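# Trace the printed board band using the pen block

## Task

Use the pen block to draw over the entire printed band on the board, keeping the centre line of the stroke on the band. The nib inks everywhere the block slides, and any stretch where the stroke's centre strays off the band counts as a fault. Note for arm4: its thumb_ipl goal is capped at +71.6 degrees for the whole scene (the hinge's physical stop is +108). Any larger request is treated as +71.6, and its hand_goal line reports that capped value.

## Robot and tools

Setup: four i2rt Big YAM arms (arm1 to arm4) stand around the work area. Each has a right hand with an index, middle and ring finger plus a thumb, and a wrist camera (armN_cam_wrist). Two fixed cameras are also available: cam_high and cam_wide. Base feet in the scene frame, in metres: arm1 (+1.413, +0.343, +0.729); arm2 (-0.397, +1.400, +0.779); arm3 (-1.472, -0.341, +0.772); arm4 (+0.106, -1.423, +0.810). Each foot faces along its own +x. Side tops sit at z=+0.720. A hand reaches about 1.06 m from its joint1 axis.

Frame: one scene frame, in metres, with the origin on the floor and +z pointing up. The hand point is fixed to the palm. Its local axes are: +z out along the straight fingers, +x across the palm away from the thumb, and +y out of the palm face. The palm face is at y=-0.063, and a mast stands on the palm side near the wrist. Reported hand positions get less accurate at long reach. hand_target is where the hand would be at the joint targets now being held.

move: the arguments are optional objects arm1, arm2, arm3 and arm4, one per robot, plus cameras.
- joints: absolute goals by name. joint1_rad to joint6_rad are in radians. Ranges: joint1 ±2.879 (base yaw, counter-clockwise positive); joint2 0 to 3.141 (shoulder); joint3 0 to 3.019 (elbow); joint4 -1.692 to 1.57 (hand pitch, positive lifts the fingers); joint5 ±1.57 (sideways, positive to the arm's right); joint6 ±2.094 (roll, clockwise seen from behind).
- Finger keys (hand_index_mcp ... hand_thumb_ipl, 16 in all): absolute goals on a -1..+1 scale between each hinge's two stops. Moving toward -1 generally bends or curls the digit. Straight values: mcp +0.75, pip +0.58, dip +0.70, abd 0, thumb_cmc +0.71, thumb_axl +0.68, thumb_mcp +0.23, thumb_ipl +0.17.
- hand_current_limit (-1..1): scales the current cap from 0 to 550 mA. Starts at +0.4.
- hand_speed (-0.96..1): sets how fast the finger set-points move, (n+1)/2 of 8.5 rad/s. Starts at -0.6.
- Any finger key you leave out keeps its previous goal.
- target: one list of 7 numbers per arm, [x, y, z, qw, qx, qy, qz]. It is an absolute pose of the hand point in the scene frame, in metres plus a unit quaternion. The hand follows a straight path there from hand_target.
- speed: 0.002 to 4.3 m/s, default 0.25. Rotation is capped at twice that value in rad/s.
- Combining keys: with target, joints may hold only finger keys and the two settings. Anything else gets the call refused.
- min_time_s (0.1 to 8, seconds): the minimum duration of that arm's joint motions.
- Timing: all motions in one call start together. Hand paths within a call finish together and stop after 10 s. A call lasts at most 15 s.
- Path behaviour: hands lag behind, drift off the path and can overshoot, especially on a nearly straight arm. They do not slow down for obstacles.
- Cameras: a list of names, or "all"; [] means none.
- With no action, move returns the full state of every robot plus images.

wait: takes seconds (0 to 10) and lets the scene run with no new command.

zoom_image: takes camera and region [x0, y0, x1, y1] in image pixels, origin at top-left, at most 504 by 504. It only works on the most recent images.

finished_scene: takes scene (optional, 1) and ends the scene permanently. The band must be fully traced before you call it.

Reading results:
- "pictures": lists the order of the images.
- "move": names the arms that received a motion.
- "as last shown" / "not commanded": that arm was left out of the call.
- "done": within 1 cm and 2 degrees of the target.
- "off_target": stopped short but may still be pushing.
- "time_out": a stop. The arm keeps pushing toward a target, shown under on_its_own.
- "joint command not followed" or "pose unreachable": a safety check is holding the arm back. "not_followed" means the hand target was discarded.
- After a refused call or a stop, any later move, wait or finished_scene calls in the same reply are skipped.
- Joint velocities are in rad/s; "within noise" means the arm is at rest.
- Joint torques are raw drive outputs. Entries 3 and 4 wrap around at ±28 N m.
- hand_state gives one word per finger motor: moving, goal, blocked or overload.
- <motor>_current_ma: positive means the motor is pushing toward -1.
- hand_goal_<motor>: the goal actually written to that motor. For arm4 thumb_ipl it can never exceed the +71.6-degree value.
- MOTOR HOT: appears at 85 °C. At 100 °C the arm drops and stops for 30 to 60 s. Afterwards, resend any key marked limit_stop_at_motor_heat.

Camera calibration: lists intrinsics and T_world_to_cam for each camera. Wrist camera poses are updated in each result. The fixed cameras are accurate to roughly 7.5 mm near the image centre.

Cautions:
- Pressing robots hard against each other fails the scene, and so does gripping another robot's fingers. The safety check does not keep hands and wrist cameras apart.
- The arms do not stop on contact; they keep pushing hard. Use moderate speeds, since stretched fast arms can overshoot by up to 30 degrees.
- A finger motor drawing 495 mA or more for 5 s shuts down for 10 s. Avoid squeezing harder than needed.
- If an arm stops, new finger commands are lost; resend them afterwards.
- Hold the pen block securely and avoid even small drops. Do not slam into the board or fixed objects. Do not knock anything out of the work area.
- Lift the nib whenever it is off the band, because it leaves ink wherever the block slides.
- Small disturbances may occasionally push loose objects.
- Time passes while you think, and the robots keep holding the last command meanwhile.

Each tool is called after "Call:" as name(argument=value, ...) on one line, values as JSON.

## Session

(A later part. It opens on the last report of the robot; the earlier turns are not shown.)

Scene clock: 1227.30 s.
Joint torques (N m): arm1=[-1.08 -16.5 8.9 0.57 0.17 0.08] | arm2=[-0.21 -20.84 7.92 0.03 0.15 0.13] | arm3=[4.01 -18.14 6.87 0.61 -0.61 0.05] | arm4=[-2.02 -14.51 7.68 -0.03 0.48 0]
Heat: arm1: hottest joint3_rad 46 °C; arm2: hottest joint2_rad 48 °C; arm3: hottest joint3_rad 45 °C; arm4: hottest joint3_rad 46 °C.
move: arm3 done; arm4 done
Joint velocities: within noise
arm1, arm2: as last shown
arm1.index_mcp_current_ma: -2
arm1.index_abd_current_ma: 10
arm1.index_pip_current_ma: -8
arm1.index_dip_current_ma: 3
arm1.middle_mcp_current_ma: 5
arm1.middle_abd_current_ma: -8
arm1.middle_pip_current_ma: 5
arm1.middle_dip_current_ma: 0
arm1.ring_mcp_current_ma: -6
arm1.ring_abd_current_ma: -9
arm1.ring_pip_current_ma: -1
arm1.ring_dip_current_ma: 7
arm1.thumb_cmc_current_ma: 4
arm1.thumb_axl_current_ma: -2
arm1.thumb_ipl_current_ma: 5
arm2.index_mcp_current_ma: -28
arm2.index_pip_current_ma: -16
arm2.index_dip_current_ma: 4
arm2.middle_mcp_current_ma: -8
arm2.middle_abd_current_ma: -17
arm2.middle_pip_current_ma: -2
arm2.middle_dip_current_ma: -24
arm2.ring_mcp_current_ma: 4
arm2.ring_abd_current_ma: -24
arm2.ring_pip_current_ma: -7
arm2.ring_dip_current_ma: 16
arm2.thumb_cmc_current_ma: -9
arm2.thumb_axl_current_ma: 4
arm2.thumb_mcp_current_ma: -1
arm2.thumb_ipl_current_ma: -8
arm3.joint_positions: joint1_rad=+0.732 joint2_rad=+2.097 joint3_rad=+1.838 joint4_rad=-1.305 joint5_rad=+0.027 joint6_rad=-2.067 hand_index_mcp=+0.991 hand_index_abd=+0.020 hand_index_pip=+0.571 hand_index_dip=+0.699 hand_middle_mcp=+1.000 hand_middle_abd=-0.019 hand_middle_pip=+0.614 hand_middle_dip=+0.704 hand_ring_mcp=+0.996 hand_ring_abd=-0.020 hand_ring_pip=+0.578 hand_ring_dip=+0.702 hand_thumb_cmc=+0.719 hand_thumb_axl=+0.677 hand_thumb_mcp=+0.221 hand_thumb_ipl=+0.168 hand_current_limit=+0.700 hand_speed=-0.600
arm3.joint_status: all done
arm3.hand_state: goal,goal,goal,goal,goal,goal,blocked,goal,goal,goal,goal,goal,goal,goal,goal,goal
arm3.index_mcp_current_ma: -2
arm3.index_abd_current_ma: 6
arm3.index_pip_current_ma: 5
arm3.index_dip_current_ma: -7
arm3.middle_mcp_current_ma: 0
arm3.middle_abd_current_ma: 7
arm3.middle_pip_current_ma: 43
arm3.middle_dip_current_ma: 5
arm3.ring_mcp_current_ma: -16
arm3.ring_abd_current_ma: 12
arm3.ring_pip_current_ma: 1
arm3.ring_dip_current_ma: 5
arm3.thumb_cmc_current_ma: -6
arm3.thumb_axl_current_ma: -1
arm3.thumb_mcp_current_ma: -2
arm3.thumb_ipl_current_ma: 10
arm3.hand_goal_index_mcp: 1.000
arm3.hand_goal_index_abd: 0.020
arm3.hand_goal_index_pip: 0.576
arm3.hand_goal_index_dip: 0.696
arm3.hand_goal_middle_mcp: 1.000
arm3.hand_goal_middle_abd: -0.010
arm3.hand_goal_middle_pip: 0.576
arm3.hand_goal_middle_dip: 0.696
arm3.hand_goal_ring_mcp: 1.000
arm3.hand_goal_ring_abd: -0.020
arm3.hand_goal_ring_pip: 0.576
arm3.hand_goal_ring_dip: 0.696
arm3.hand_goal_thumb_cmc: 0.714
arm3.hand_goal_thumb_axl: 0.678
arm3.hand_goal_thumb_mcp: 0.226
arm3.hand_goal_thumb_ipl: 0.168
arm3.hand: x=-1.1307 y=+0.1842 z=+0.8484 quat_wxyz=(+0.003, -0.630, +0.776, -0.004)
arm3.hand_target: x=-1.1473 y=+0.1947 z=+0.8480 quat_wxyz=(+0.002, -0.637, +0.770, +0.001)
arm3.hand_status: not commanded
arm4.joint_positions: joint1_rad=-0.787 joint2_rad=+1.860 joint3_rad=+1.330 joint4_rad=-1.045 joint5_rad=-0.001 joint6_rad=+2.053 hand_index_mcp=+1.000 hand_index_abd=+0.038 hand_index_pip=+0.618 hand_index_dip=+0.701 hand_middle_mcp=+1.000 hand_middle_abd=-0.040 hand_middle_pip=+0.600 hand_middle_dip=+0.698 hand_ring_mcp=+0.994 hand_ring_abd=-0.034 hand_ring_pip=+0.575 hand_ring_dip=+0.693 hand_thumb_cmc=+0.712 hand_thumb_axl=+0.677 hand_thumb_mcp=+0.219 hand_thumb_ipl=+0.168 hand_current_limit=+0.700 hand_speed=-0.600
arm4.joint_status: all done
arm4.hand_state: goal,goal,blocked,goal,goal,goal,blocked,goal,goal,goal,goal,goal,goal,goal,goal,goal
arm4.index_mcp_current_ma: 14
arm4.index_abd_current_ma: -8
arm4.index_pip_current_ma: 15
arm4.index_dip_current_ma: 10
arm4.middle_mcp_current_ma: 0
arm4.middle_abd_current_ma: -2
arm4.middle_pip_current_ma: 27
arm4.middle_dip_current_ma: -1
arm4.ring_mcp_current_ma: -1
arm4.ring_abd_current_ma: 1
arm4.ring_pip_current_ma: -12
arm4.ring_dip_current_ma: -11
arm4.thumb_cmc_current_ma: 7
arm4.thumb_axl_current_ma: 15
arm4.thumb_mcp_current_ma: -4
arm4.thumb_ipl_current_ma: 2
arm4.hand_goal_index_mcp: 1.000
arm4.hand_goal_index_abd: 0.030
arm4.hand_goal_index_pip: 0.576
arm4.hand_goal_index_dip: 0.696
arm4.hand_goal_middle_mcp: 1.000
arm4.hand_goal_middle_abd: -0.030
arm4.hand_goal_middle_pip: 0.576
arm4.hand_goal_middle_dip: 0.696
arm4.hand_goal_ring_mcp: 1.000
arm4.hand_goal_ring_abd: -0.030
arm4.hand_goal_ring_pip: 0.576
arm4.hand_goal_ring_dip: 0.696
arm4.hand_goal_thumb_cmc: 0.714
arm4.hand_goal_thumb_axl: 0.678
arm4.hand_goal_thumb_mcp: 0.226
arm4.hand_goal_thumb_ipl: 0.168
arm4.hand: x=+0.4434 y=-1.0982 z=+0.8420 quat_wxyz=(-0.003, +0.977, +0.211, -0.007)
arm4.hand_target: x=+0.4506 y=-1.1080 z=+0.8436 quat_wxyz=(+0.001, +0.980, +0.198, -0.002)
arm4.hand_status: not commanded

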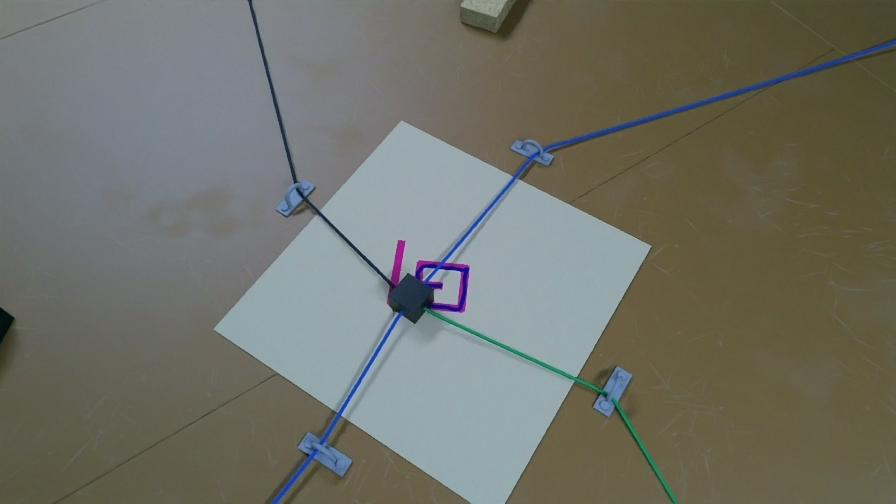

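Call:
move(arm3={"joints": {"joint1_rad": 0.7765}, "min_time_s": 1.5}, arm4={"joints": {"joint1_rad": -0.8205}, "min_time_s": 1.5}, cameras=["cam_high", "arm2_cam_wrist", "arm1_cam_wrist"])

Call:
zoom_image(camera="cam_high", region=[370, 265, 440, 335])

Call:
zoom_image(camera="cam_high", region=[410, 285, 460, 325])

Scene clock: 1237.07 s.
Joint torques (N m): arm1=[-1.2 -16.56 8.88 0.55 0.17 0.08] | arm2=[-0.26 -20.84 7.92 0.03 0.15 0.12] | arm3=[4.84 -18.14 6.91 0.57 -0.68 0.06] | arm4=[-2.26 -14.51 7.68 -0.03 0.55 0]
Heat: arm1: hottest joint3_rad 47 °C; arm2: hottest joint2_rad 48 °C; arm3: hottest joint3_rad 45 °C; arm4: hottest joint3_rad 46 °C.
move: arm3 done; arm4 done
Joint velocities: within noise
arm1, arm2: as last shown
arm1.index_mcp_current_ma: -7
arm1.index_abd_current_ma: 9
arm1.index_pip_current_ma: -15
arm1.index_dip_current_ma: 8
arm1.middle_mcp_current_ma: 9
arm1.middle_abd_current_ma: -3
arm1.middle_pip_current_ma: 3
arm1.middle_dip_current_ma: 1
arm1.ring_mcp_current_ma: -1
arm1.ring_abd_current_ma: -10
arm1.ring_pip_current_ma: -6
arm1.ring_dip_current_ma: 2
arm1.thumb_cmc_current_ma: 8
arm1.thumb_mcp_current_ma: -6
arm1.thumb_ipl_current_ma: -1
arm2.index_mcp_current_ma: -41
arm2.index_abd_current_ma: 27
arm2.index_pip_current_ma: -25
arm2.index_dip_current_ma: 6
arm2.middle_mcp_current_ma: 7
arm2.middle_abd_current_ma: -4
arm2.middle_pip_current_ma: 2
arm2.middle_dip_current_ma: -11
arm2.ring_mcp_current_ma: -1
arm2.ring_abd_current_ma: -27
arm2.ring_pip_current_ma: -3
arm2.ring_dip_current_ma: 9
arm2.thumb_cmc_current_ma: -7
arm2.thumb_axl_current_ma: -3
arm2.thumb_mcp_current_ma: -6
arm2.thumb_ipl_current_ma: -9
arm3.joint_positions: joint1_rad=+0.743 joint2_rad=+2.097 joint3_rad=+1.838 joint4_rad=-1.305 joint5_rad=+0.029 joint6_rad=-2.066 hand_index_mcp=+0.991 hand_index_abd=+0.020 hand_index_pip=+0.571 hand_index_dip=+0.699 hand_middle_mcp=+1.000 hand_middle_abd=-0.022 hand_middle_pip=+0.618 hand_middle_dip=+0.704 hand_ring_mcp=+0.996 hand_ring_abd=-0.020 hand_ring_pip=+0.578 hand_ring_dip=+0.702 hand_thumb_cmc=+0.719 hand_thumb_axl=+0.677 hand_thumb_mcp=+0.221 hand_thumb_ipl=+0.168 hand_current_limit=+0.700 hand_speed=-0.600
arm3.joint_status: all done
arm3.hand_state: goal,goal,goal,goal,goal,goal,blocked,goal,goal,goal,goal,goal,goal,goal,goal,goal
arm3.index_mcp_current_ma: -1
arm3.index_abd_current_ma: 9
arm3.index_pip_current_ma: 9
arm3.index_dip_current_ma: -12
arm3.middle_mcp_current_ma: 0
arm3.middle_abd_current_ma: 10
arm3.middle_pip_current_ma: 42
arm3.middle_dip_current_ma: 18
arm3.ring_mcp_current_ma: -9
arm3.ring_abd_current_ma: -10
arm3.ring_pip_current_ma: -6
arm3.ring_dip_current_ma: 9
arm3.thumb_cmc_current_ma: 2
arm3.thumb_axl_current_ma: -5
arm3.thumb_mcp_current_ma: -6
arm3.thumb_ipl_current_ma: 1
arm3.hand_goal_index_mcp: 1.000
arm3.hand_goal_index_abd: 0.020
arm3.hand_goal_index_pip: 0.576
arm3.hand_goal_index_dip: 0.696
arm3.hand_goal_middle_mcp: 1.000
arm3.hand_goal_middle_abd: -0.010
arm3.hand_goal_middle_pip: 0.576
arm3.hand_goal_middle_dip: 0.696
arm3.hand_goal_ring_mcp: 1.000
arm3.hand_goal_ring_abd: -0.020
arm3.hand_goal_ring_pip: 0.576
arm3.hand_goal_ring_dip: 0.696
arm3.hand_goal_thumb_cmc: 0.714
arm3.hand_goal_thumb_axl: 0.678
arm3.hand_goal_thumb_mcp: 0.226
arm3.hand_goal_thumb_ipl: 0.168
arm3.hand: x=-1.1359 y=+0.1875 z=+0.8483 quat_wxyz=(+0.003, -0.634, +0.773, -0.005)
arm3.hand_target: x=-1.1560 y=+0.1998 z=+0.8482 quat_wxyz=(+0.002, -0.644, +0.765, +0.001)
arm3.hand_status: not commanded
arm4.joint_positions: joint1_rad=-0.797 joint2_rad=+1.860 joint3_rad=+1.330 joint4_rad=-1.045 joint5_rad=-0.003 joint6_rad=+2.053 hand_index_mcp=+1.000 hand_index_abd=+0.038 hand_index_pip=+0.618 hand_index_dip=+0.701 hand_middle_mcp=+1.000 hand_middle_abd=-0.039 hand_middle_pip=+0.601 hand_middle_dip=+0.698 hand_ring_mcp=+0.994 hand_ring_abd=-0.034 hand_ring_pip=+0.575 hand_ring_dip=+0.693 hand_thumb_cmc=+0.712 hand_thumb_axl=+0.677 hand_thumb_mcp=+0.219 hand_thumb_ipl=+0.168 hand_current_limit=+0.700 hand_speed=-0.600
arm4.joint_status: all done
arm4.hand_state: goal,goal,blocked,goal,goal,goal,blocked,goal,goal,goal,goal,goal,goal,goal,goal,goal
arm4.index_mcp_current_ma: 4
arm4.index_abd_current_ma: -8
arm4.index_pip_current_ma: 19
arm4.index_dip_current_ma: 0
arm4.middle_mcp_current_ma: -4
arm4.middle_abd_current_ma: -7
arm4.middle_pip_current_ma: 14
arm4.middle_dip_current_ma: 5
arm4.ring_mcp_current_ma: 2
arm4.ring_abd_current_ma: 12
arm4.ring_pip_current_ma: -4
arm4.ring_dip_current_ma: 1
arm4.thumb_cmc_current_ma: 4
arm4.thumb_axl_current_ma: 5
arm4.thumb_mcp_current_ma: 11
arm4.thumb_ipl_current_ma: -1
arm4.hand_goal_index_mcp: 1.000
arm4.hand_goal_index_abd: 0.030
arm4.hand_goal_index_pip: 0.576
arm4.hand_goal_index_dip: 0.696
arm4.hand_goal_middle_mcp: 1.000
arm4.hand_goal_middle_abd: -0.030
arm4.hand_goal_middle_pip: 0.576
arm4.hand_goal_middle_dip: 0.696
arm4.hand_goal_ring_mcp: 1.000
arm4.hand_goal_ring_abd: -0.030
arm4.hand_goal_ring_pip: 0.576
arm4.hand_goal_ring_dip: 0.696
arm4.hand_goal_thumb_cmc: 0.714
arm4.hand_goal_thumb_axl: 0.678
arm4.hand_goal_thumb_mcp: 0.226
arm4.hand_goal_thumb_ipl: 0.168
arm4.hand: x=+0.4464 y=-1.1013 z=+0.8418 quat_wxyz=(-0.004, +0.979, +0.206, -0.007)
arm4.hand_target: x=+0.4545 y=-1.1123 z=+0.8436 quat_wxyz=(+0.001, +0.981, +0.192, -0.002)
arm4.hand_status: not commanded
pictures: arm1_cam_wrist, arm2_cam_wrist, cam_high
arm1_cam_wrist: T_world_to_cam=[[0.29383, -0.9558, 0.01056, -0.3538], [-0.6461, -0.19046, 0.73911, -0.00569], [-0.70443, -0.22399, -0.67351, 1.43344]] pos_world=[1.11004, -0.01817, 0.97337]
arm2_cam_wrist: T_world_to_cam=[[0.92942, 0.36633, -0.04451, -0.37939], [0.27093, -0.5955, 0.75629, -0.10721], [0.25055, -0.71497, -0.65272, 1.40374]] pos_world=[0.02995, 1.07877, 0.98044]

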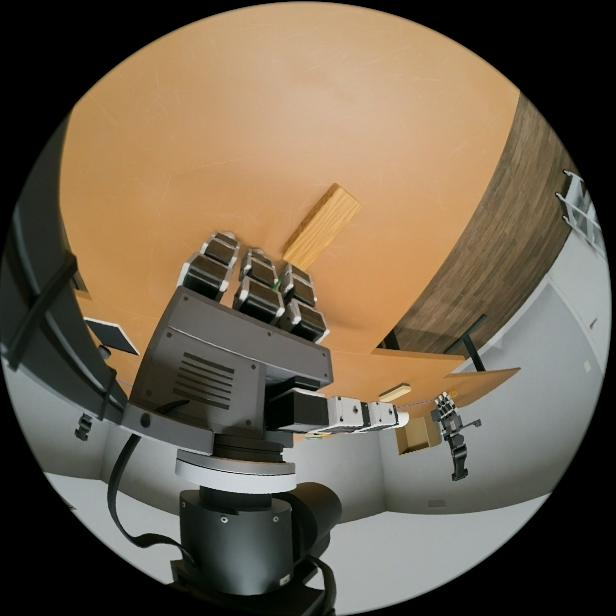

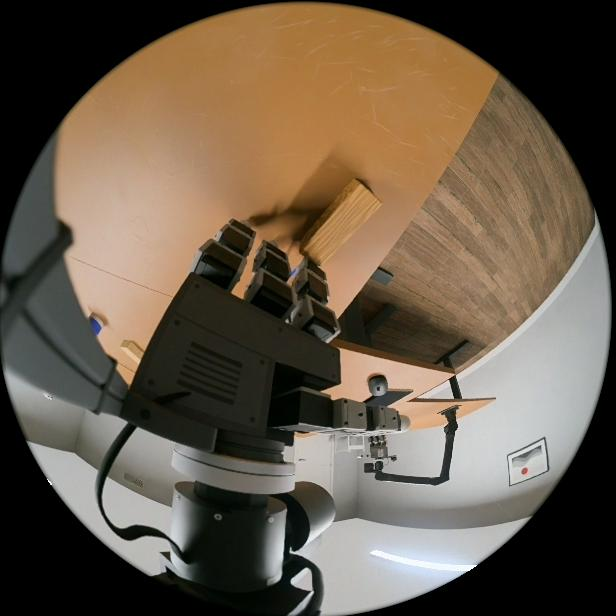

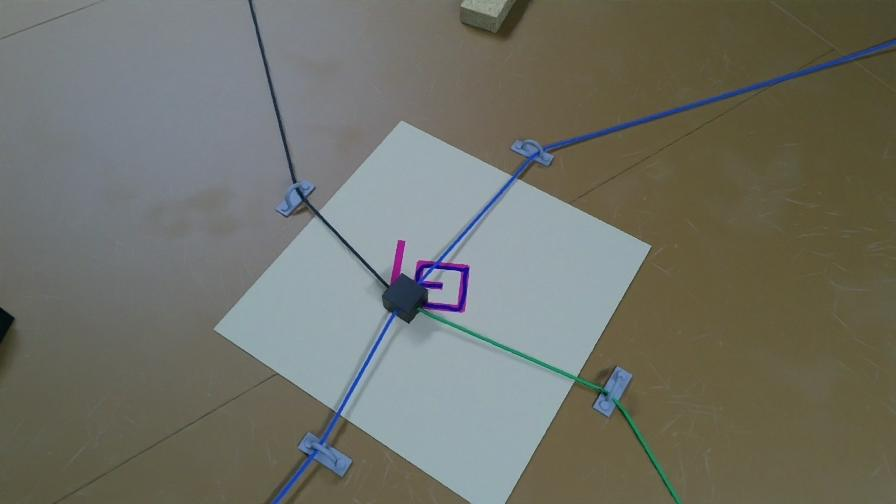

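Scaled by 7.200.

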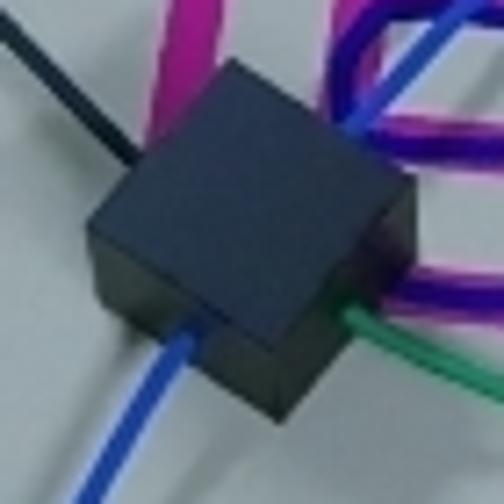

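Scaled by 10.080.

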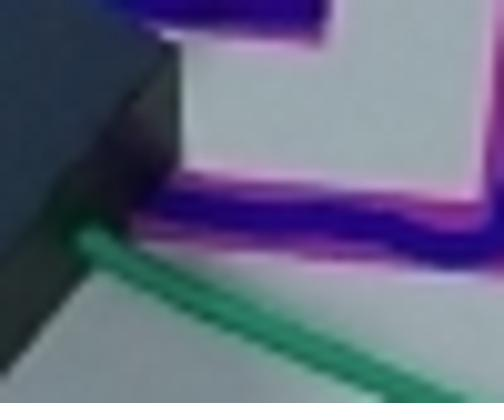

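Call:
zoom_image(camera="arm1_cam_wrist", region=[170, 160, 400, 360])

Call:
zoom_image(camera="arm2_cam_wrist", region=[180, 150, 410, 350])

Scaled by 2.191 from the camera's image (finer frame: 880x880).

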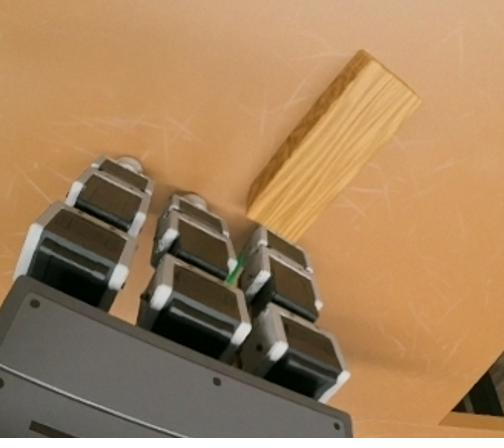

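Scaled by 2.191 from the camera's image (finer frame: 880x880).

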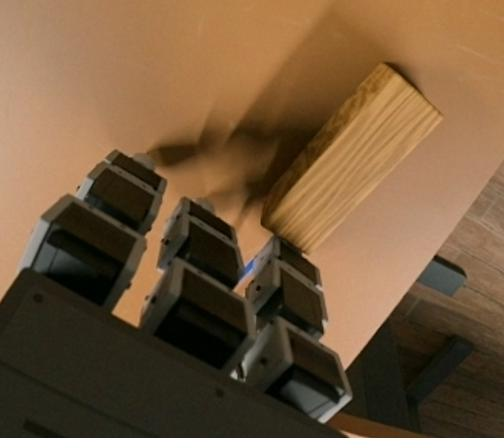

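Call:
move(arm1={"joints": {"joint1_rad": 0.66}, "min_time_s": 1.5}, arm2={"joints": {"joint1_rad": 0.565}, "min_time_s": 1.0}, cameras=["cam_high", "arm2_cam_wrist", "arm1_cam_wrist"])

Call:
zoom_image(camera="cam_high", region=[370, 265, 440, 335])

Call:
zoom_image(camera="arm1_cam_wrist", region=[170, 160, 400, 360])

Call:
zoom_image(camera="arm2_cam_wrist", region=[180, 150, 410, 350])

Scene clock: 1257.40 s.
Joint torques (N m): arm1=[-1.38 -16.56 8.9 0.59 0.2 0.07] | arm2=[-0.32 -20.84 7.92 0.02 0.15 0.13] | arm3=[4.07 -18.2 6.86 0.58 -0.67 0.07] | arm4=[-1.9 -14.56 7.68 -0.03 0.54 0]
Heat: arm1: hottest joint3_rad 47 °C; arm2: hottest joint2_rad 48 °C; arm3: hottest joint3_rad 45 °C; arm4: hottest joint3_rad 46 °C.
move: arm1 done; arm2 done
Joint velocities: within noise
arm1.joint_positions: joint1_rad=+0.678 joint2_rad=+1.830 joint3_rad=+1.540 joint4_rad=-1.267 joint5_rad=+0.026 joint6_rad=-2.091 hand_index_mcp=+0.936 hand_index_abd=+0.090 hand_index_pip=+0.544 hand_index_dip=+0.681 hand_middle_mcp=+0.994 hand_middle_abd=-0.017 hand_middle_pip=+0.581 hand_middle_dip=+0.705 hand_ring_mcp=+0.991 hand_ring_abd=-0.026 hand_ring_pip=+0.574 hand_ring_dip=+0.691 hand_thumb_cmc=+0.722 hand_thumb_axl=+0.677 hand_thumb_mcp=+0.220 hand_thumb_ipl=+0.168 hand_current_limit=+0.700 hand_speed=-0.600
arm1.joint_status: all done
arm1.hand_state: blocked,blocked,blocked,goal,goal,goal,goal,goal,goal,goal,goal,goal,goal,goal,goal,goal
arm1.index_mcp_current_ma: -5
arm1.index_abd_current_ma: 10
arm1.index_pip_current_ma: -9
arm1.index_dip_current_ma: 8
arm1.middle_mcp_current_ma: 9
arm1.middle_abd_current_ma: -5
arm1.middle_pip_current_ma: 13
arm1.middle_dip_current_ma: -1
arm1.ring_mcp_current_ma: -3
arm1.ring_abd_current_ma: -9
arm1.ring_pip_current_ma: -5
arm1.ring_dip_current_ma: 9
arm1.thumb_cmc_current_ma: 10
arm1.thumb_axl_current_ma: 0
arm1.thumb_mcp_current_ma: -6
arm1.thumb_ipl_current_ma: 5
arm1.hand_goal_index_mcp: 1.000
arm1.hand_goal_index_abd: 0.020
arm1.hand_goal_index_pip: 0.576
arm1.hand_goal_index_dip: 0.696
arm1.hand_goal_middle_mcp: 1.000
arm1.hand_goal_middle_abd: -0.010
arm1.hand_goal_middle_pip: 0.576
arm1.hand_goal_middle_dip: 0.696
arm1.hand_goal_ring_mcp: 1.000
arm1.hand_goal_ring_abd: -0.020
arm1.hand_goal_ring_pip: 0.576
arm1.hand_goal_ring_dip: 0.696
arm1.hand_goal_thumb_cmc: 0.714
arm1.hand_goal_thumb_axl: 0.678
arm1.hand_goal_thumb_mcp: 0.226
arm1.hand_goal_thumb_ipl: 0.168
arm1.hand: x=+1.0330 y=-0.0361 z=+0.8516 quat_wxyz=(+0.010, -0.838, -0.546, +0.009)
arm1.hand_target: x=+1.0278 y=-0.0256 z=+0.8419 quat_wxyz=(+0.016, -0.844, -0.536, +0.000)
arm1.hand_status: not commanded
arm2.joint_positions: joint1_rad=+0.580 joint2_rad=+2.035 joint3_rad=+1.738 joint4_rad=-1.258 joint5_rad=-0.010 joint6_rad=-2.060 hand_index_mcp=+0.941 hand_index_abd=+0.099 hand_index_pip=+0.543 hand_index_dip=+0.683 hand_middle_mcp=+0.991 hand_middle_abd=-0.031 hand_middle_pip=+0.584 hand_middle_dip=+0.711 hand_ring_mcp=+0.982 hand_ring_abd=-0.034 hand_ring_pip=+0.570 hand_ring_dip=+0.691 hand_thumb_cmc=+0.717 hand_thumb_axl=+0.677 hand_thumb_mcp=+0.216 hand_thumb_ipl=+0.168 hand_current_limit=+0.700 hand_speed=-0.600
arm2.joint_status: all done
arm2.hand_state: blocked,blocked,blocked,goal,goal,blocked,goal,goal,goal,goal,goal,goal,goal,goal,goal,goal
arm2.index_mcp_current_ma: -45
arm2.index_abd_current_ma: 27
arm2.index_pip_current_ma: -24
arm2.index_dip_current_ma: -14
arm2.middle_mcp_current_ma: 5
arm2.middle_abd_current_ma: -2
arm2.middle_pip_current_ma: 1
arm2.middle_dip_current_ma: -7
arm2.ring_mcp_current_ma: -16
arm2.ring_abd_current_ma: -6
arm2.ring_pip_current_ma: -17
arm2.ring_dip_current_ma: 6
arm2.thumb_cmc_current_ma: -6
arm2.thumb_axl_current_ma: 22
arm2.thumb_mcp_current_ma: 0
arm2.thumb_ipl_current_ma: -16
arm2.hand_goal_index_mcp: 1.000
arm2.hand_goal_index_abd: 0.020
arm2.hand_goal_index_pip: 0.576
arm2.hand_goal_index_dip: 0.696
arm2.hand_goal_middle_mcp: 1.000
arm2.hand_goal_middle_abd: -0.010
arm2.hand_goal_middle_pip: 0.576
arm2.hand_goal_middle_dip: 0.696
arm2.hand_goal_ring_mcp: 1.000
arm2.hand_goal_ring_abd: -0.020
arm2.hand_goal_ring_pip: 0.576
arm2.hand_goal_ring_dip: 0.696
arm2.hand_goal_thumb_cmc: 0.714
arm2.hand_goal_thumb_axl: 0.678
arm2.hand_goal_thumb_mcp: 0.226
arm2.hand_goal_thumb_ipl: 0.168
arm2.hand: x=+0.0794 y=+1.0236 z=+0.8600 quat_wxyz=(+0.009, +0.161, +0.987, -0.003)
arm2.hand_target: x=+0.0711 y=+1.0173 z=+0.8482 quat_wxyz=(+0.000, +0.173, +0.985, +0.000)
arm2.hand_status: not commanded
arm3, arm4: as last shown
arm3.joint_positions: joint1_rad=+0.749 joint2_rad=+2.097 joint3_rad=+1.838 joint4_rad=-1.305 joint5_rad=+0.029 joint6_rad=-2.066 hand_index_mcp=+0.991 hand_index_abd=+0.020 hand_index_pip=+0.571 hand_index_dip=+0.699 hand_middle_mcp=+1.000 hand_middle_abd=-0.022 hand_middle_pip=+0.618 hand_middle_dip=+0.704 hand_ring_mcp=+0.996 hand_ring_abd=-0.020 hand_ring_pip=+0.578 hand_ring_dip=+0.702 hand_thumb_cmc=+0.719 hand_thumb_axl=+0.677 hand_thumb_mcp=+0.221 hand_thumb_ipl=+0.168 hand_current_limit=+0.700 hand_speed=-0.600
arm3.index_abd_current_ma: 4
arm3.index_pip_current_ma: -5
arm3.index_dip_current_ma: 3
arm3.middle_mcp_current_ma: 1
arm3.middle_abd_current_ma: 5
arm3.middle_dip_current_ma: 0
arm3.ring_mcp_current_ma: -3
arm3.ring_abd_current_ma: -4
arm3.ring_pip_current_ma: -11
arm3.ring_dip_current_ma: 8
arm3.thumb_cmc_current_ma: -3
arm3.thumb_axl_current_ma: -2
arm3.thumb_mcp_current_ma: -9
arm3.thumb_ipl_current_ma: 10
arm3.hand: x=-1.1393 y=+0.1897 z=+0.8484 quat_wxyz=(+0.003, -0.637, +0.771, -0.005)
arm4.joint_positions: joint1_rad=-0.801 joint2_rad=+1.860 joint3_rad=+1.330 joint4_rad=-1.045 joint5_rad=-0.003 joint6_rad=+2.053 hand_index_mcp=+1.000 hand_index_abd=+0.038 hand_index_pip=+0.618 hand_index_dip=+0.701 hand_middle_mcp=+1.000 hand_middle_abd=-0.038 hand_middle_pip=+0.601 hand_middle_dip=+0.698 hand_ring_mcp=+0.996 hand_ring_abd=-0.034 hand_ring_pip=+0.575 hand_ring_dip=+0.693 hand_thumb_cmc=+0.712 hand_thumb_axl=+0.677 hand_thumb_mcp=+0.219 hand_thumb_ipl=+0.168 hand_current_limit=+0.700 hand_speed=-0.600
arm4.index_mcp_current_ma: 7
arm4.index_abd_current_ma: -9
arm4.index_pip_current_ma: 25
arm4.index_dip_current_ma: -1
arm4.middle_mcp_current_ma: 4
arm4.middle_pip_current_ma: 24
arm4.middle_dip_current_ma: 6
arm4.ring_mcp_current_ma: -7
arm4.ring_abd_current_ma: 9
arm4.ring_pip_current_ma: -8
arm4.ring_dip_current_ma: -13
arm4.thumb_cmc_current_ma: 3
arm4.thumb_axl_current_ma: 11
arm4.thumb_mcp_current_ma: 3
arm4.hand: x=+0.4476 y=-1.1026 z=+0.8418 quat_wxyz=(-0.004, +0.979, +0.204, -0.007)
arm4.hand_target: x=+0.4544 y=-1.1122 z=+0.8436 quat_wxyz=(+0.001, +0.981, +0.192, -0.002)
pictures: arm1_cam_wrist, arm2_cam_wrist, cam_high
arm1_cam_wrist: T_world_to_cam=[[0.21899, -0.97565, 0.0126, -0.24325], [-0.65934, -0.13845, 0.73898, -0.00463], [-0.71924, -0.17013, -0.67361, 1.43598]] pos_world=[1.08303, 0.00634, 0.97377]
arm2_cam_wrist: T_world_to_cam=[[0.93797, 0.34387, -0.04434, -0.34473], [0.25639, -0.60183, 0.75635, -0.10415], [0.23341, -0.7208, -0.65266, 1.40495]] pos_world=[0.02213, 1.06855, 0.98044]

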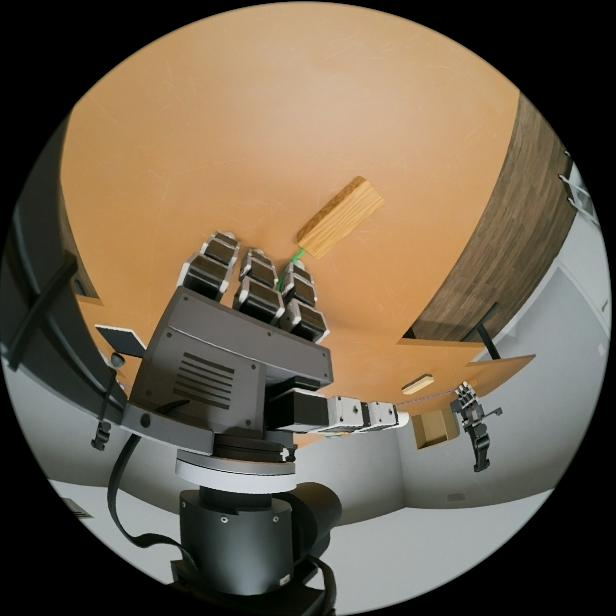

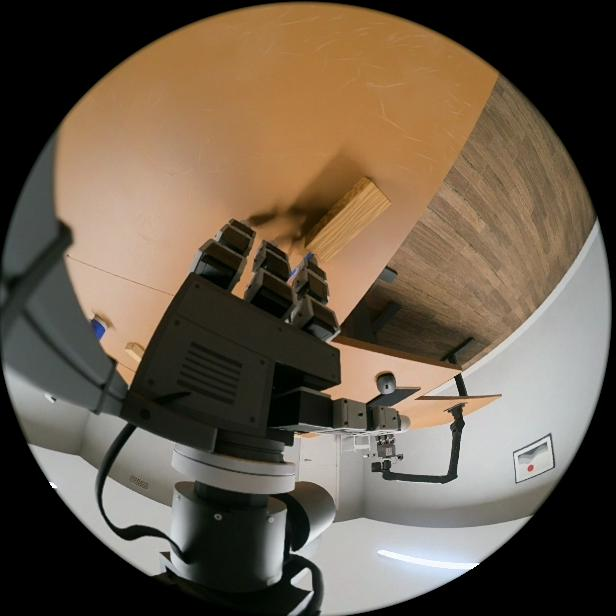

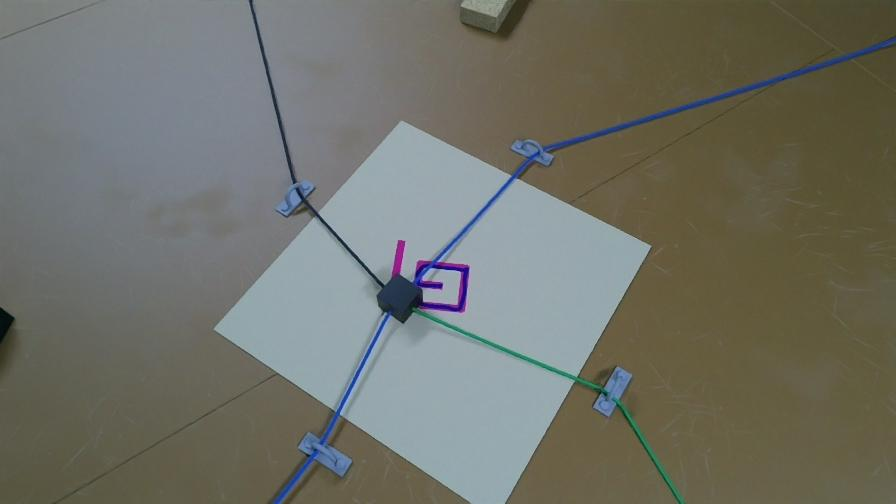

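Scaled by 7.200.

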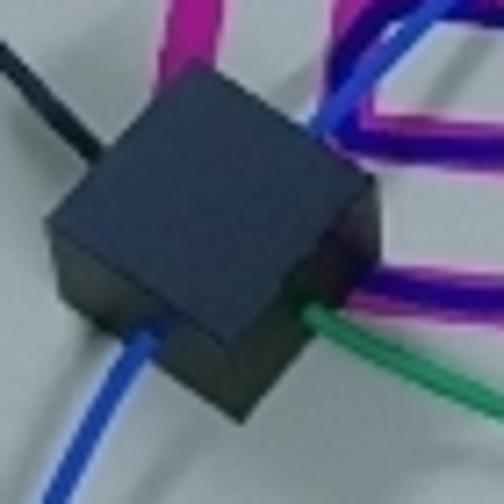

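Scaled by 2.191 from the camera's image (finer frame: 880x880).

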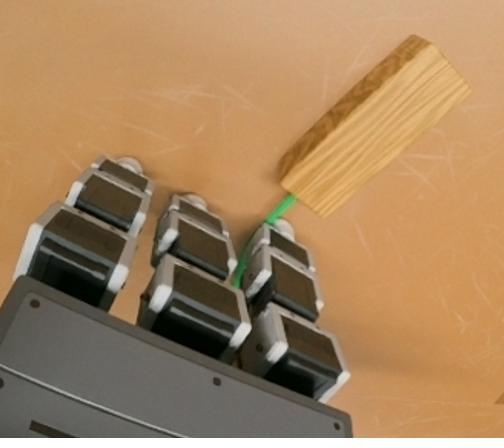

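Scaled by 2.191 from the camera's image (finer frame: 880x880).

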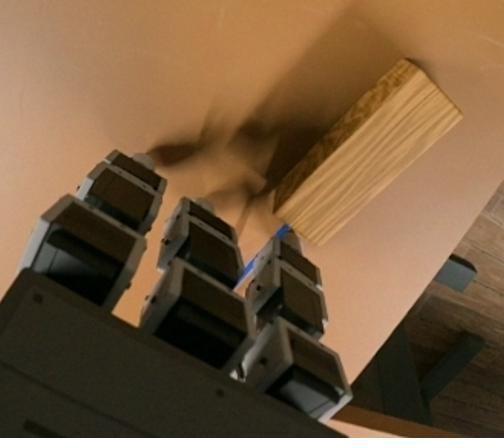

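Call:
zoom_image(camera="cam_high", region=[374, 270, 426, 326])

Scaled by 9.000.

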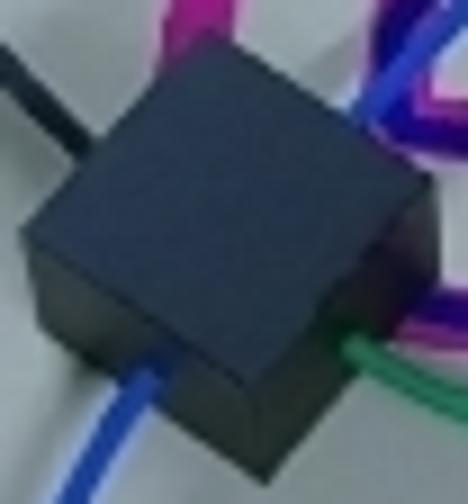

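Call:
move(arm3={"joints": {"joint1_rad": 0.788}, "min_time_s": 1.2}, arm4={"joints": {"joint1_rad": -0.824}, "min_time_s": 1.2}, arm1={"joints": {"joint1_rad": 0.63}, "min_time_s": 1.2}, cameras=["cam_high"])

Call:
zoom_image(camera="cam_high", region=[365, 265, 421, 321])

Call:
zoom_image(camera="cam_high", region=[400, 280, 450, 320])

Scene clock: 1274.73 s.
Joint torques (N m): arm1=[-1.55 -16.44 8.91 0.55 0.26 0.08] | arm2=[-0.38 -20.84 7.92 0.03 0.15 0.13] | arm3=[4.31 -18.14 6.95 0.62 -0.69 0.06] | arm4=[-2.02 -14.51 7.66 -0.03 0.54 -0.01]
Heat: arm1: hottest joint3_rad 47 °C; arm2: hottest joint2_rad 48 °C; arm3: hottest joint3_rad 45 °C; arm4: hottest joint3_rad 46 °C.
move: arm1 done; arm3 done; arm4 done
Joint velocities: within noise
arm1.joint_positions: joint1_rad=+0.650 joint2_rad=+1.829 joint3_rad=+1.540 joint4_rad=-1.267 joint5_rad=+0.025 joint6_rad=-2.091 hand_index_mcp=+0.922 hand_index_abd=+0.106 hand_index_pip=+0.535 hand_index_dip=+0.677 hand_middle_mcp=+0.994 hand_middle_abd=-0.017 hand_middle_pip=+0.581 hand_middle_dip=+0.705 hand_ring_mcp=+0.991 hand_ring_abd=-0.026 hand_ring_pip=+0.574 hand_ring_dip=+0.691 hand_thumb_cmc=+0.722 hand_thumb_axl=+0.677 hand_thumb_mcp=+0.220 hand_thumb_ipl=+0.168 hand_current_limit=+0.700 hand_speed=-0.600
arm1.joint_status: all done
arm1.hand_state: blocked,blocked,blocked,goal,goal,goal,goal,goal,goal,goal,goal,goal,goal,goal,goal,goal
arm1.index_mcp_current_ma: -13
arm1.index_abd_current_ma: 11
arm1.index_pip_current_ma: -14
arm1.index_dip_current_ma: 5
arm1.middle_mcp_current_ma: 10
arm1.middle_abd_current_ma: -4
arm1.middle_pip_current_ma: 8
arm1.middle_dip_current_ma: -1
arm1.ring_mcp_current_ma: 0
arm1.ring_abd_current_ma: -11
arm1.ring_pip_current_ma: -4
arm1.ring_dip_current_ma: 7
arm1.thumb_cmc_current_ma: 12
arm1.thumb_axl_current_ma: -1
arm1.thumb_mcp_current_ma: -9
arm1.thumb_ipl_current_ma: 0
arm1.hand_goal_index_mcp: 1.000
arm1.hand_goal_index_abd: 0.020
arm1.hand_goal_index_pip: 0.576
arm1.hand_goal_index_dip: 0.696
arm1.hand_goal_middle_mcp: 1.000
arm1.hand_goal_middle_abd: -0.010
arm1.hand_goal_middle_pip: 0.576
arm1.hand_goal_middle_dip: 0.696
arm1.hand_goal_ring_mcp: 1.000
arm1.hand_goal_ring_abd: -0.020
arm1.hand_goal_ring_pip: 0.576
arm1.hand_goal_ring_dip: 0.696
arm1.hand_goal_thumb_cmc: 0.714
arm1.hand_goal_thumb_axl: 0.678
arm1.hand_goal_thumb_mcp: 0.226
arm1.hand_goal_thumb_ipl: 0.168
arm1.hand: x=+1.0227 y=-0.0255 z=+0.8520 quat_wxyz=(+0.009, -0.845, -0.534, +0.010)
arm1.hand_target: x=+1.0170 y=-0.0140 z=+0.8418 quat_wxyz=(+0.016, -0.852, -0.523, -0.001)
arm1.hand_status: not commanded
arm2: as last shown
arm2.index_abd_current_ma: 44
arm2.index_pip_current_ma: -22
arm2.index_dip_current_ma: -9
arm2.middle_mcp_current_ma: 1
arm2.middle_abd_current_ma: -18
arm2.middle_pip_current_ma: 3
arm2.middle_dip_current_ma: -4
arm2.ring_mcp_current_ma: -7
arm2.ring_abd_current_ma: 0
arm2.ring_pip_current_ma: 2
arm2.ring_dip_current_ma: 21
arm2.thumb_cmc_current_ma: -7
arm2.thumb_axl_current_ma: 7
arm2.thumb_mcp_current_ma: -3
arm2.thumb_ipl_current_ma: -21
arm3.joint_positions: joint1_rad=+0.759 joint2_rad=+2.097 joint3_rad=+1.838 joint4_rad=-1.305 joint5_rad=+0.029 joint6_rad=-2.066 hand_index_mcp=+0.991 hand_index_abd=+0.020 hand_index_pip=+0.571 hand_index_dip=+0.699 hand_middle_mcp=+1.000 hand_middle_abd=-0.022 hand_middle_pip=+0.618 hand_middle_dip=+0.704 hand_ring_mcp=+0.996 hand_ring_abd=-0.020 hand_ring_pip=+0.578 hand_ring_dip=+0.702 hand_thumb_cmc=+0.719 hand_thumb_axl=+0.677 hand_thumb_mcp=+0.221 hand_thumb_ipl=+0.168 hand_current_limit=+0.700 hand_speed=-0.600
arm3.joint_status: all done
arm3.hand_state: goal,goal,goal,goal,goal,goal,blocked,goal,goal,goal,goal,goal,goal,goal,goal,goal
arm3.index_mcp_current_ma: -2
arm3.index_abd_current_ma: 0
arm3.index_pip_current_ma: 2
arm3.index_dip_current_ma: -5
arm3.middle_mcp_current_ma: -3
arm3.middle_abd_current_ma: 10
arm3.middle_pip_current_ma: 36
arm3.middle_dip_current_ma: 9
arm3.ring_mcp_current_ma: -9
arm3.ring_abd_current_ma: 1
arm3.ring_pip_current_ma: 8
arm3.ring_dip_current_ma: 12
arm3.thumb_cmc_current_ma: -1
arm3.thumb_axl_current_ma: 0
arm3.thumb_mcp_current_ma: -9
arm3.thumb_ipl_current_ma: -7
arm3.hand_goal_index_mcp: 1.000
arm3.hand_goal_index_abd: 0.020
arm3.hand_goal_index_pip: 0.576
arm3.hand_goal_index_dip: 0.696
arm3.hand_goal_middle_mcp: 1.000
arm3.hand_goal_middle_abd: -0.010
arm3.hand_goal_middle_pip: 0.576
arm3.hand_goal_middle_dip: 0.696
arm3.hand_goal_ring_mcp: 1.000
arm3.hand_goal_ring_abd: -0.020
arm3.hand_goal_ring_pip: 0.576
arm3.hand_goal_ring_dip: 0.696
arm3.hand_goal_thumb_cmc: 0.714
arm3.hand_goal_thumb_axl: 0.678
arm3.hand_goal_thumb_mcp: 0.226
arm3.hand_goal_thumb_ipl: 0.168
arm3.hand: x=-1.1446 y=+0.1929 z=+0.8485 quat_wxyz=(+0.003, -0.640, +0.768, -0.005)
arm3.hand_target: x=-1.1622 y=+0.2034 z=+0.8483 quat_wxyz=(+0.002, -0.648, +0.762, +0.001)
arm3.hand_status: not commanded
arm4.joint_positions: joint1_rad=-0.803 joint2_rad=+1.860 joint3_rad=+1.330 joint4_rad=-1.045 joint5_rad=-0.003 joint6_rad=+2.053 hand_index_mcp=+1.000 hand_index_abd=+0.038 hand_index_pip=+0.618 hand_index_dip=+0.701 hand_middle_mcp=+1.000 hand_middle_abd=-0.038 hand_middle_pip=+0.601 hand_middle_dip=+0.698 hand_ring_mcp=+0.996 hand_ring_abd=-0.034 hand_ring_pip=+0.575 hand_ring_dip=+0.693 hand_thumb_cmc=+0.712 hand_thumb_axl=+0.677 hand_thumb_mcp=+0.219 hand_thumb_ipl=+0.168 hand_current_limit=+0.700 hand_speed=-0.600
arm4.joint_status: all done
arm4.hand_state: goal,goal,blocked,goal,goal,goal,blocked,goal,goal,goal,goal,goal,goal,goal,goal,goal
arm4.index_mcp_current_ma: -2
arm4.index_abd_current_ma: 0
arm4.index_pip_current_ma: 29
arm4.index_dip_current_ma: -1
arm4.middle_mcp_current_ma: -2
arm4.middle_abd_current_ma: 6
arm4.middle_pip_current_ma: 32
arm4.middle_dip_current_ma: 0
arm4.ring_mcp_current_ma: 7
arm4.ring_abd_current_ma: 8
arm4.ring_pip_current_ma: -2
arm4.ring_dip_current_ma: -8
arm4.thumb_cmc_current_ma: -10
arm4.thumb_axl_current_ma: 17
arm4.thumb_mcp_current_ma: 11
arm4.thumb_ipl_current_ma: 1
arm4.hand_goal_index_mcp: 1.000
arm4.hand_goal_index_abd: 0.030
arm4.hand_goal_index_pip: 0.576
arm4.hand_goal_index_dip: 0.696
arm4.hand_goal_middle_mcp: 1.000
arm4.hand_goal_middle_abd: -0.030
arm4.hand_goal_middle_pip: 0.576
arm4.hand_goal_middle_dip: 0.696
arm4.hand_goal_ring_mcp: 1.000
arm4.hand_goal_ring_abd: -0.030
arm4.hand_goal_ring_pip: 0.576
arm4.hand_goal_ring_dip: 0.696
arm4.hand_goal_thumb_cmc: 0.714
arm4.hand_goal_thumb_axl: 0.678
arm4.hand_goal_thumb_mcp: 0.226
arm4.hand_goal_thumb_ipl: 0.168
arm4.hand: x=+0.4483 y=-1.1034 z=+0.8418 quat_wxyz=(-0.004, +0.979, +0.203, -0.007)
arm4.hand_target: x=+0.4556 y=-1.1135 z=+0.8436 quat_wxyz=(+0.001, +0.982, +0.191, -0.002)
arm4.hand_status: not commanded

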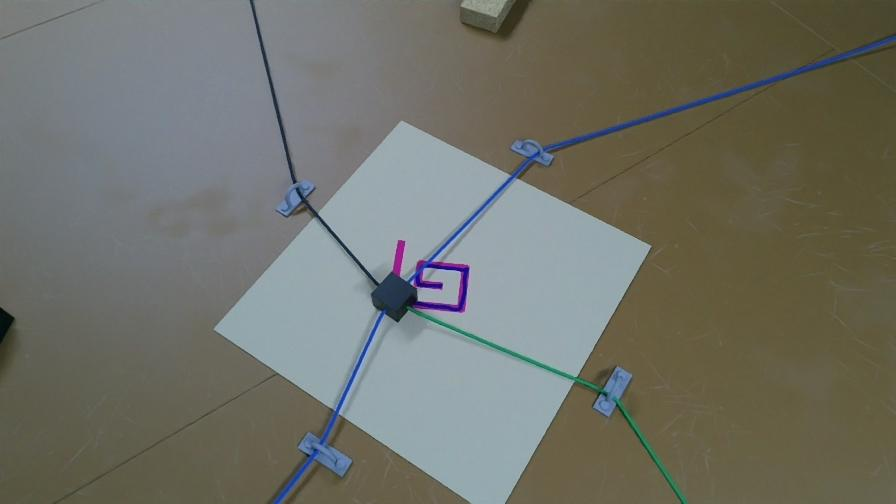

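Scaled by 9.000.

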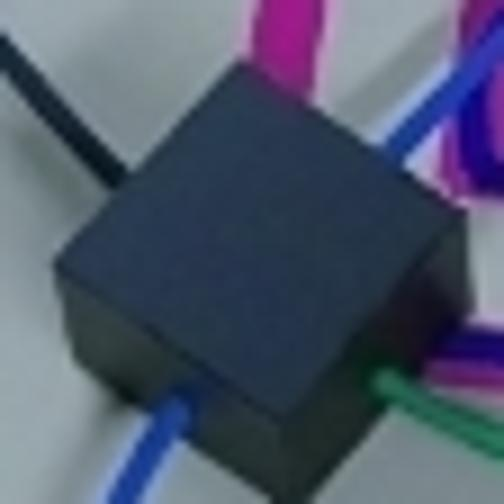

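Scaled by 10.080.

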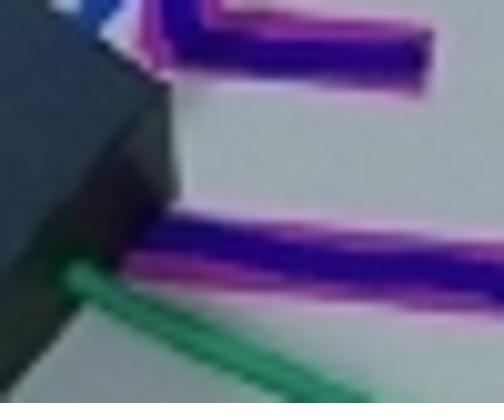

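Call:
move(arm3={"joints": {"joint1_rad": 0.794}, "min_time_s": 1.0}, arm4={"joints": {"joint1_rad": -0.830}, "min_time_s": 1.0}, arm1={"joints": {"joint1_rad": 0.59}, "min_time_s": 1.2}, cameras=["cam_high", "arm2_cam_wrist"])

Call:
zoom_image(camera="cam_high", region=[363, 265, 419, 321])

Call:
zoom_image(camera="arm2_cam_wrist", region=[180, 150, 410, 350])

Scene clock: 1291.57 s.
Joint torques (N m): arm1=[-1.38 -16.44 8.9 0.58 0.28 0.08] | arm2=[-0.38 -20.84 7.92 0.03 0.15 0.13] | arm3=[4.19 -18.2 6.93 0.55 -0.69 0.07] | arm4=[-2.14 -14.51 7.68 -0.02 0.55 0]
Heat: arm1: hottest joint3_rad 47 °C; arm2: hottest joint2_rad 48 °C; arm3: hottest joint3_rad 45 °C; arm4: hottest joint3_rad 46 °C.
move: arm1 done; arm3 done; arm4 done
Joint velocities: within noise
arm1.joint_positions: joint1_rad=+0.610 joint2_rad=+1.829 joint3_rad=+1.540 joint4_rad=-1.267 joint5_rad=+0.024 joint6_rad=-2.091 hand_index_mcp=+0.918 hand_index_abd=+0.112 hand_index_pip=+0.532 hand_index_dip=+0.676 hand_middle_mcp=+0.994 hand_middle_abd=-0.017 hand_middle_pip=+0.581 hand_middle_dip=+0.705 hand_ring_mcp=+0.991 hand_ring_abd=-0.026 hand_ring_pip=+0.574 hand_ring_dip=+0.691 hand_thumb_cmc=+0.722 hand_thumb_axl=+0.677 hand_thumb_mcp=+0.220 hand_thumb_ipl=+0.168 hand_current_limit=+0.700 hand_speed=-0.600
arm1.joint_status: all done
arm1.hand_state: blocked,blocked,blocked,blocked,goal,goal,goal,goal,goal,goal,goal,goal,goal,goal,goal,goal
arm1.index_mcp_current_ma: -16
arm1.index_abd_current_ma: 17
arm1.index_pip_current_ma: -13
arm1.index_dip_current_ma: 9
arm1.middle_mcp_current_ma: 10
arm1.middle_abd_current_ma: -9
arm1.middle_pip_current_ma: 4
arm1.middle_dip_current_ma: 0
arm1.ring_mcp_current_ma: -3
arm1.ring_abd_current_ma: -8
arm1.ring_pip_current_ma: -5
arm1.ring_dip_current_ma: 9
arm1.thumb_cmc_current_ma: 13
arm1.thumb_axl_current_ma: 3
arm1.thumb_mcp_current_ma: -10
arm1.thumb_ipl_current_ma: 2
arm1.hand_goal_index_mcp: 1.000
arm1.hand_goal_index_abd: 0.020
arm1.hand_goal_index_pip: 0.576
arm1.hand_goal_index_dip: 0.696
arm1.hand_goal_middle_mcp: 1.000
arm1.hand_goal_middle_abd: -0.010
arm1.hand_goal_middle_pip: 0.576
arm1.hand_goal_middle_dip: 0.696
arm1.hand_goal_ring_mcp: 1.000
arm1.hand_goal_ring_abd: -0.020
arm1.hand_goal_ring_pip: 0.576
arm1.hand_goal_ring_dip: 0.696
arm1.hand_goal_thumb_cmc: 0.714
arm1.hand_goal_thumb_axl: 0.678
arm1.hand_goal_thumb_mcp: 0.226
arm1.hand_goal_thumb_ipl: 0.168
arm1.hand: x=+1.0082 y=-0.0096 z=+0.8521 quat_wxyz=(+0.009, -0.856, -0.517, +0.009)
arm1.hand_target: x=+1.0031 y=+0.0020 z=+0.8417 quat_wxyz=(+0.016, -0.862, -0.506, -0.001)
arm1.hand_status: not commanded
arm2: as last shown
arm2.index_mcp_current_ma: -37
arm2.index_abd_current_ma: 40
arm2.index_pip_current_ma: -40
arm2.index_dip_current_ma: 6
arm2.middle_mcp_current_ma: 2
arm2.middle_abd_current_ma: -16
arm2.middle_pip_current_ma: 6
arm2.middle_dip_current_ma: 2
arm2.ring_mcp_current_ma: 1
arm2.ring_abd_current_ma: -15
arm2.ring_pip_current_ma: -1
arm2.ring_dip_current_ma: 15
arm2.thumb_cmc_current_ma: -2
arm2.thumb_axl_current_ma: 5
arm2.thumb_mcp_current_ma: 5
arm2.thumb_ipl_current_ma: -8
arm3.joint_positions: joint1_rad=+0.766 joint2_rad=+2.097 joint3_rad=+1.838 joint4_rad=-1.305 joint5_rad=+0.029 joint6_rad=-2.066 hand_index_mcp=+0.991 hand_index_abd=+0.020 hand_index_pip=+0.571 hand_index_dip=+0.699 hand_middle_mcp=+1.000 hand_middle_abd=-0.022 hand_middle_pip=+0.618 hand_middle_dip=+0.704 hand_ring_mcp=+0.996 hand_ring_abd=-0.020 hand_ring_pip=+0.578 hand_ring_dip=+0.702 hand_thumb_cmc=+0.719 hand_thumb_axl=+0.677 hand_thumb_mcp=+0.221 hand_thumb_ipl=+0.168 hand_current_limit=+0.700 hand_speed=-0.600
arm3.joint_status: all done
arm3.hand_state: goal,goal,goal,goal,goal,goal,blocked,goal,goal,goal,goal,goal,goal,goal,goal,goal
arm3.index_mcp_current_ma: -3
arm3.index_abd_current_ma: 5
arm3.index_pip_current_ma: 0
arm3.index_dip_current_ma: -11
arm3.middle_mcp_current_ma: 2
arm3.middle_abd_current_ma: 9
arm3.middle_pip_current_ma: 40
arm3.middle_dip_current_ma: 12
arm3.ring_mcp_current_ma: -14
arm3.ring_abd_current_ma: -1
arm3.ring_pip_current_ma: -8
arm3.ring_dip_current_ma: 15
arm3.thumb_cmc_current_ma: -3
arm3.thumb_axl_current_ma: -11
arm3.thumb_mcp_current_ma: 3
arm3.thumb_ipl_current_ma: 1
arm3.hand_goal_index_mcp: 1.000
arm3.hand_goal_index_abd: 0.020
arm3.hand_goal_index_pip: 0.576
arm3.hand_goal_index_dip: 0.696
arm3.hand_goal_middle_mcp: 1.000
arm3.hand_goal_middle_abd: -0.010
arm3.hand_goal_middle_pip: 0.576
arm3.hand_goal_middle_dip: 0.696
arm3.hand_goal_ring_mcp: 1.000
arm3.hand_goal_ring_abd: -0.020
arm3.hand_goal_ring_pip: 0.576
arm3.hand_goal_ring_dip: 0.696
arm3.hand_goal_thumb_cmc: 0.714
arm3.hand_goal_thumb_axl: 0.678
arm3.hand_goal_thumb_mcp: 0.226
arm3.hand_goal_thumb_ipl: 0.168
arm3.hand: x=-1.1481 y=+0.1950 z=+0.8485 quat_wxyz=(+0.004, -0.643, +0.766, -0.005)
arm3.hand_target: x=-1.1655 y=+0.2052 z=+0.8484 quat_wxyz=(+0.002, -0.650, +0.760, +0.001)
arm3.hand_status: not commanded
arm4.joint_positions: joint1_rad=-0.808 joint2_rad=+1.860 joint3_rad=+1.330 joint4_rad=-1.045 joint5_rad=-0.003 joint6_rad=+2.053 hand_index_mcp=+1.000 hand_index_abd=+0.038 hand_index_pip=+0.618 hand_index_dip=+0.701 hand_middle_mcp=+1.000 hand_middle_abd=-0.038 hand_middle_pip=+0.601 hand_middle_dip=+0.698 hand_ring_mcp=+0.996 hand_ring_abd=-0.034 hand_ring_pip=+0.576 hand_ring_dip=+0.693 hand_thumb_cmc=+0.712 hand_thumb_axl=+0.677 hand_thumb_mcp=+0.219 hand_thumb_ipl=+0.168 hand_current_limit=+0.700 hand_speed=-0.600
arm4.joint_status: all done
arm4.hand_state: goal,goal,blocked,goal,goal,goal,blocked,goal,goal,goal,goal,goal,goal,goal,goal,goal
arm4.index_mcp_current_ma: 0
arm4.index_abd_current_ma: 4
arm4.index_pip_current_ma: 26
arm4.index_dip_current_ma: -6
arm4.middle_mcp_current_ma: 8
arm4.middle_abd_current_ma: 2
arm4.middle_pip_current_ma: 25
arm4.middle_dip_current_ma: -1
arm4.ring_mcp_current_ma: -7
arm4.ring_abd_current_ma: 5
arm4.ring_pip_current_ma: -11
arm4.ring_dip_current_ma: -20
arm4.thumb_cmc_current_ma: 12
arm4.thumb_axl_current_ma: 8
arm4.thumb_mcp_current_ma: 2
arm4.thumb_ipl_current_ma: -3
arm4.hand_goal_index_mcp: 1.000
arm4.hand_goal_index_abd: 0.030
arm4.hand_goal_index_pip: 0.576
arm4.hand_goal_index_dip: 0.696
arm4.hand_goal_middle_mcp: 1.000
arm4.hand_goal_middle_abd: -0.030
arm4.hand_goal_middle_pip: 0.576
arm4.hand_goal_middle_dip: 0.696
arm4.hand_goal_ring_mcp: 1.000
arm4.hand_goal_ring_abd: -0.030
arm4.hand_goal_ring_pip: 0.576
arm4.hand_goal_ring_dip: 0.696
arm4.hand_goal_thumb_cmc: 0.714
arm4.hand_goal_thumb_axl: 0.678
arm4.hand_goal_thumb_mcp: 0.226
arm4.hand_goal_thumb_ipl: 0.168
arm4.hand: x=+0.4499 y=-1.1051 z=+0.8418 quat_wxyz=(-0.004, +0.980, +0.201, -0.007)
arm4.hand_target: x=+0.4574 y=-1.1155 z=+0.8435 quat_wxyz=(+0.001, +0.982, +0.188, -0.002)
arm4.hand_status: not commanded
pictures: arm2_cam_wrist, cam_high
arm2_cam_wrist: T_world_to_cam=[[0.93797, 0.34387, -0.04434, -0.34473], [0.25639, -0.60183, 0.75635, -0.10415], [0.23341, -0.7208, -0.65266, 1.40495]] pos_world=[0.02213, 1.06855, 0.98044]

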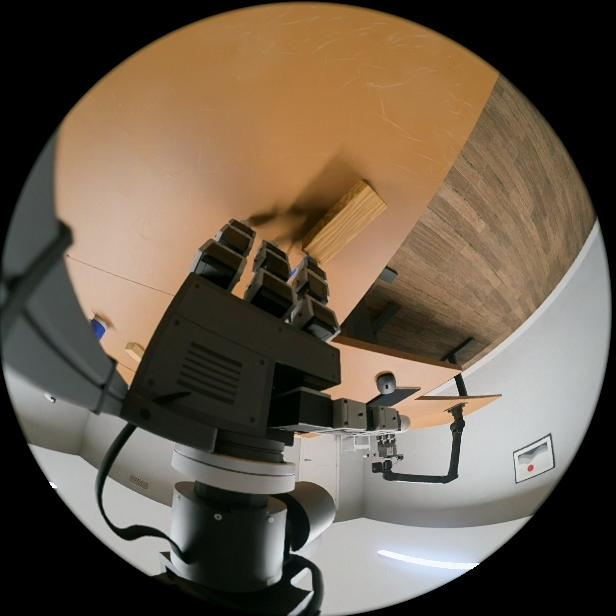

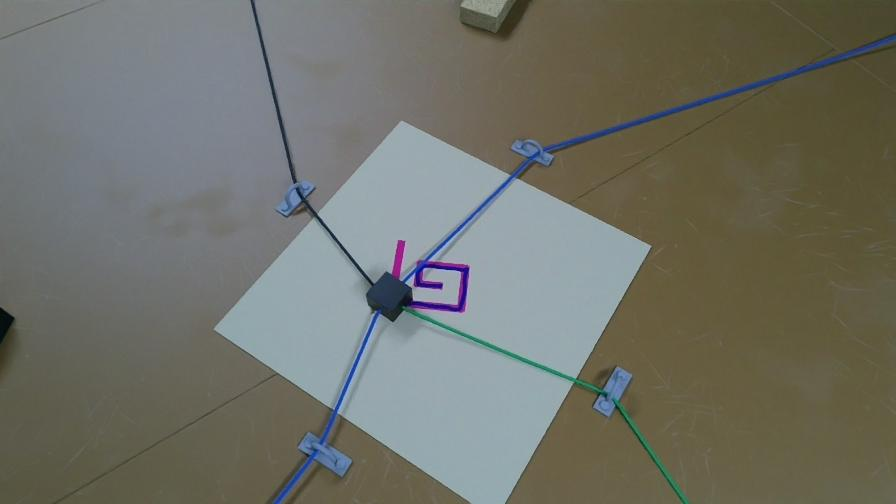

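Scaled by 9.000.

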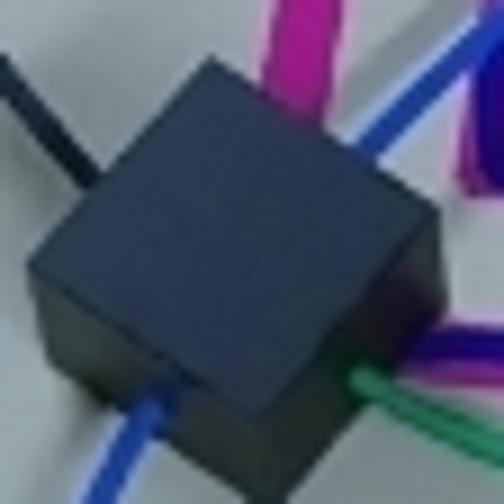

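Scaled by 2.191 from the camera's image (finer frame: 880x880).

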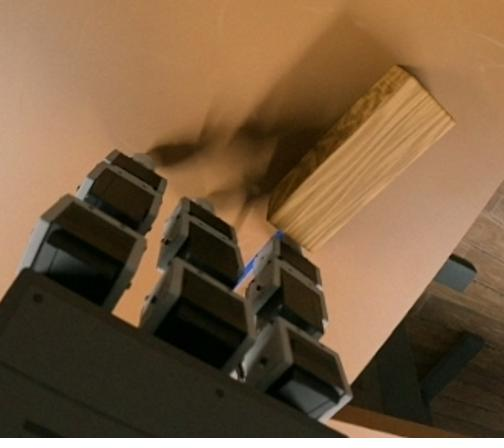

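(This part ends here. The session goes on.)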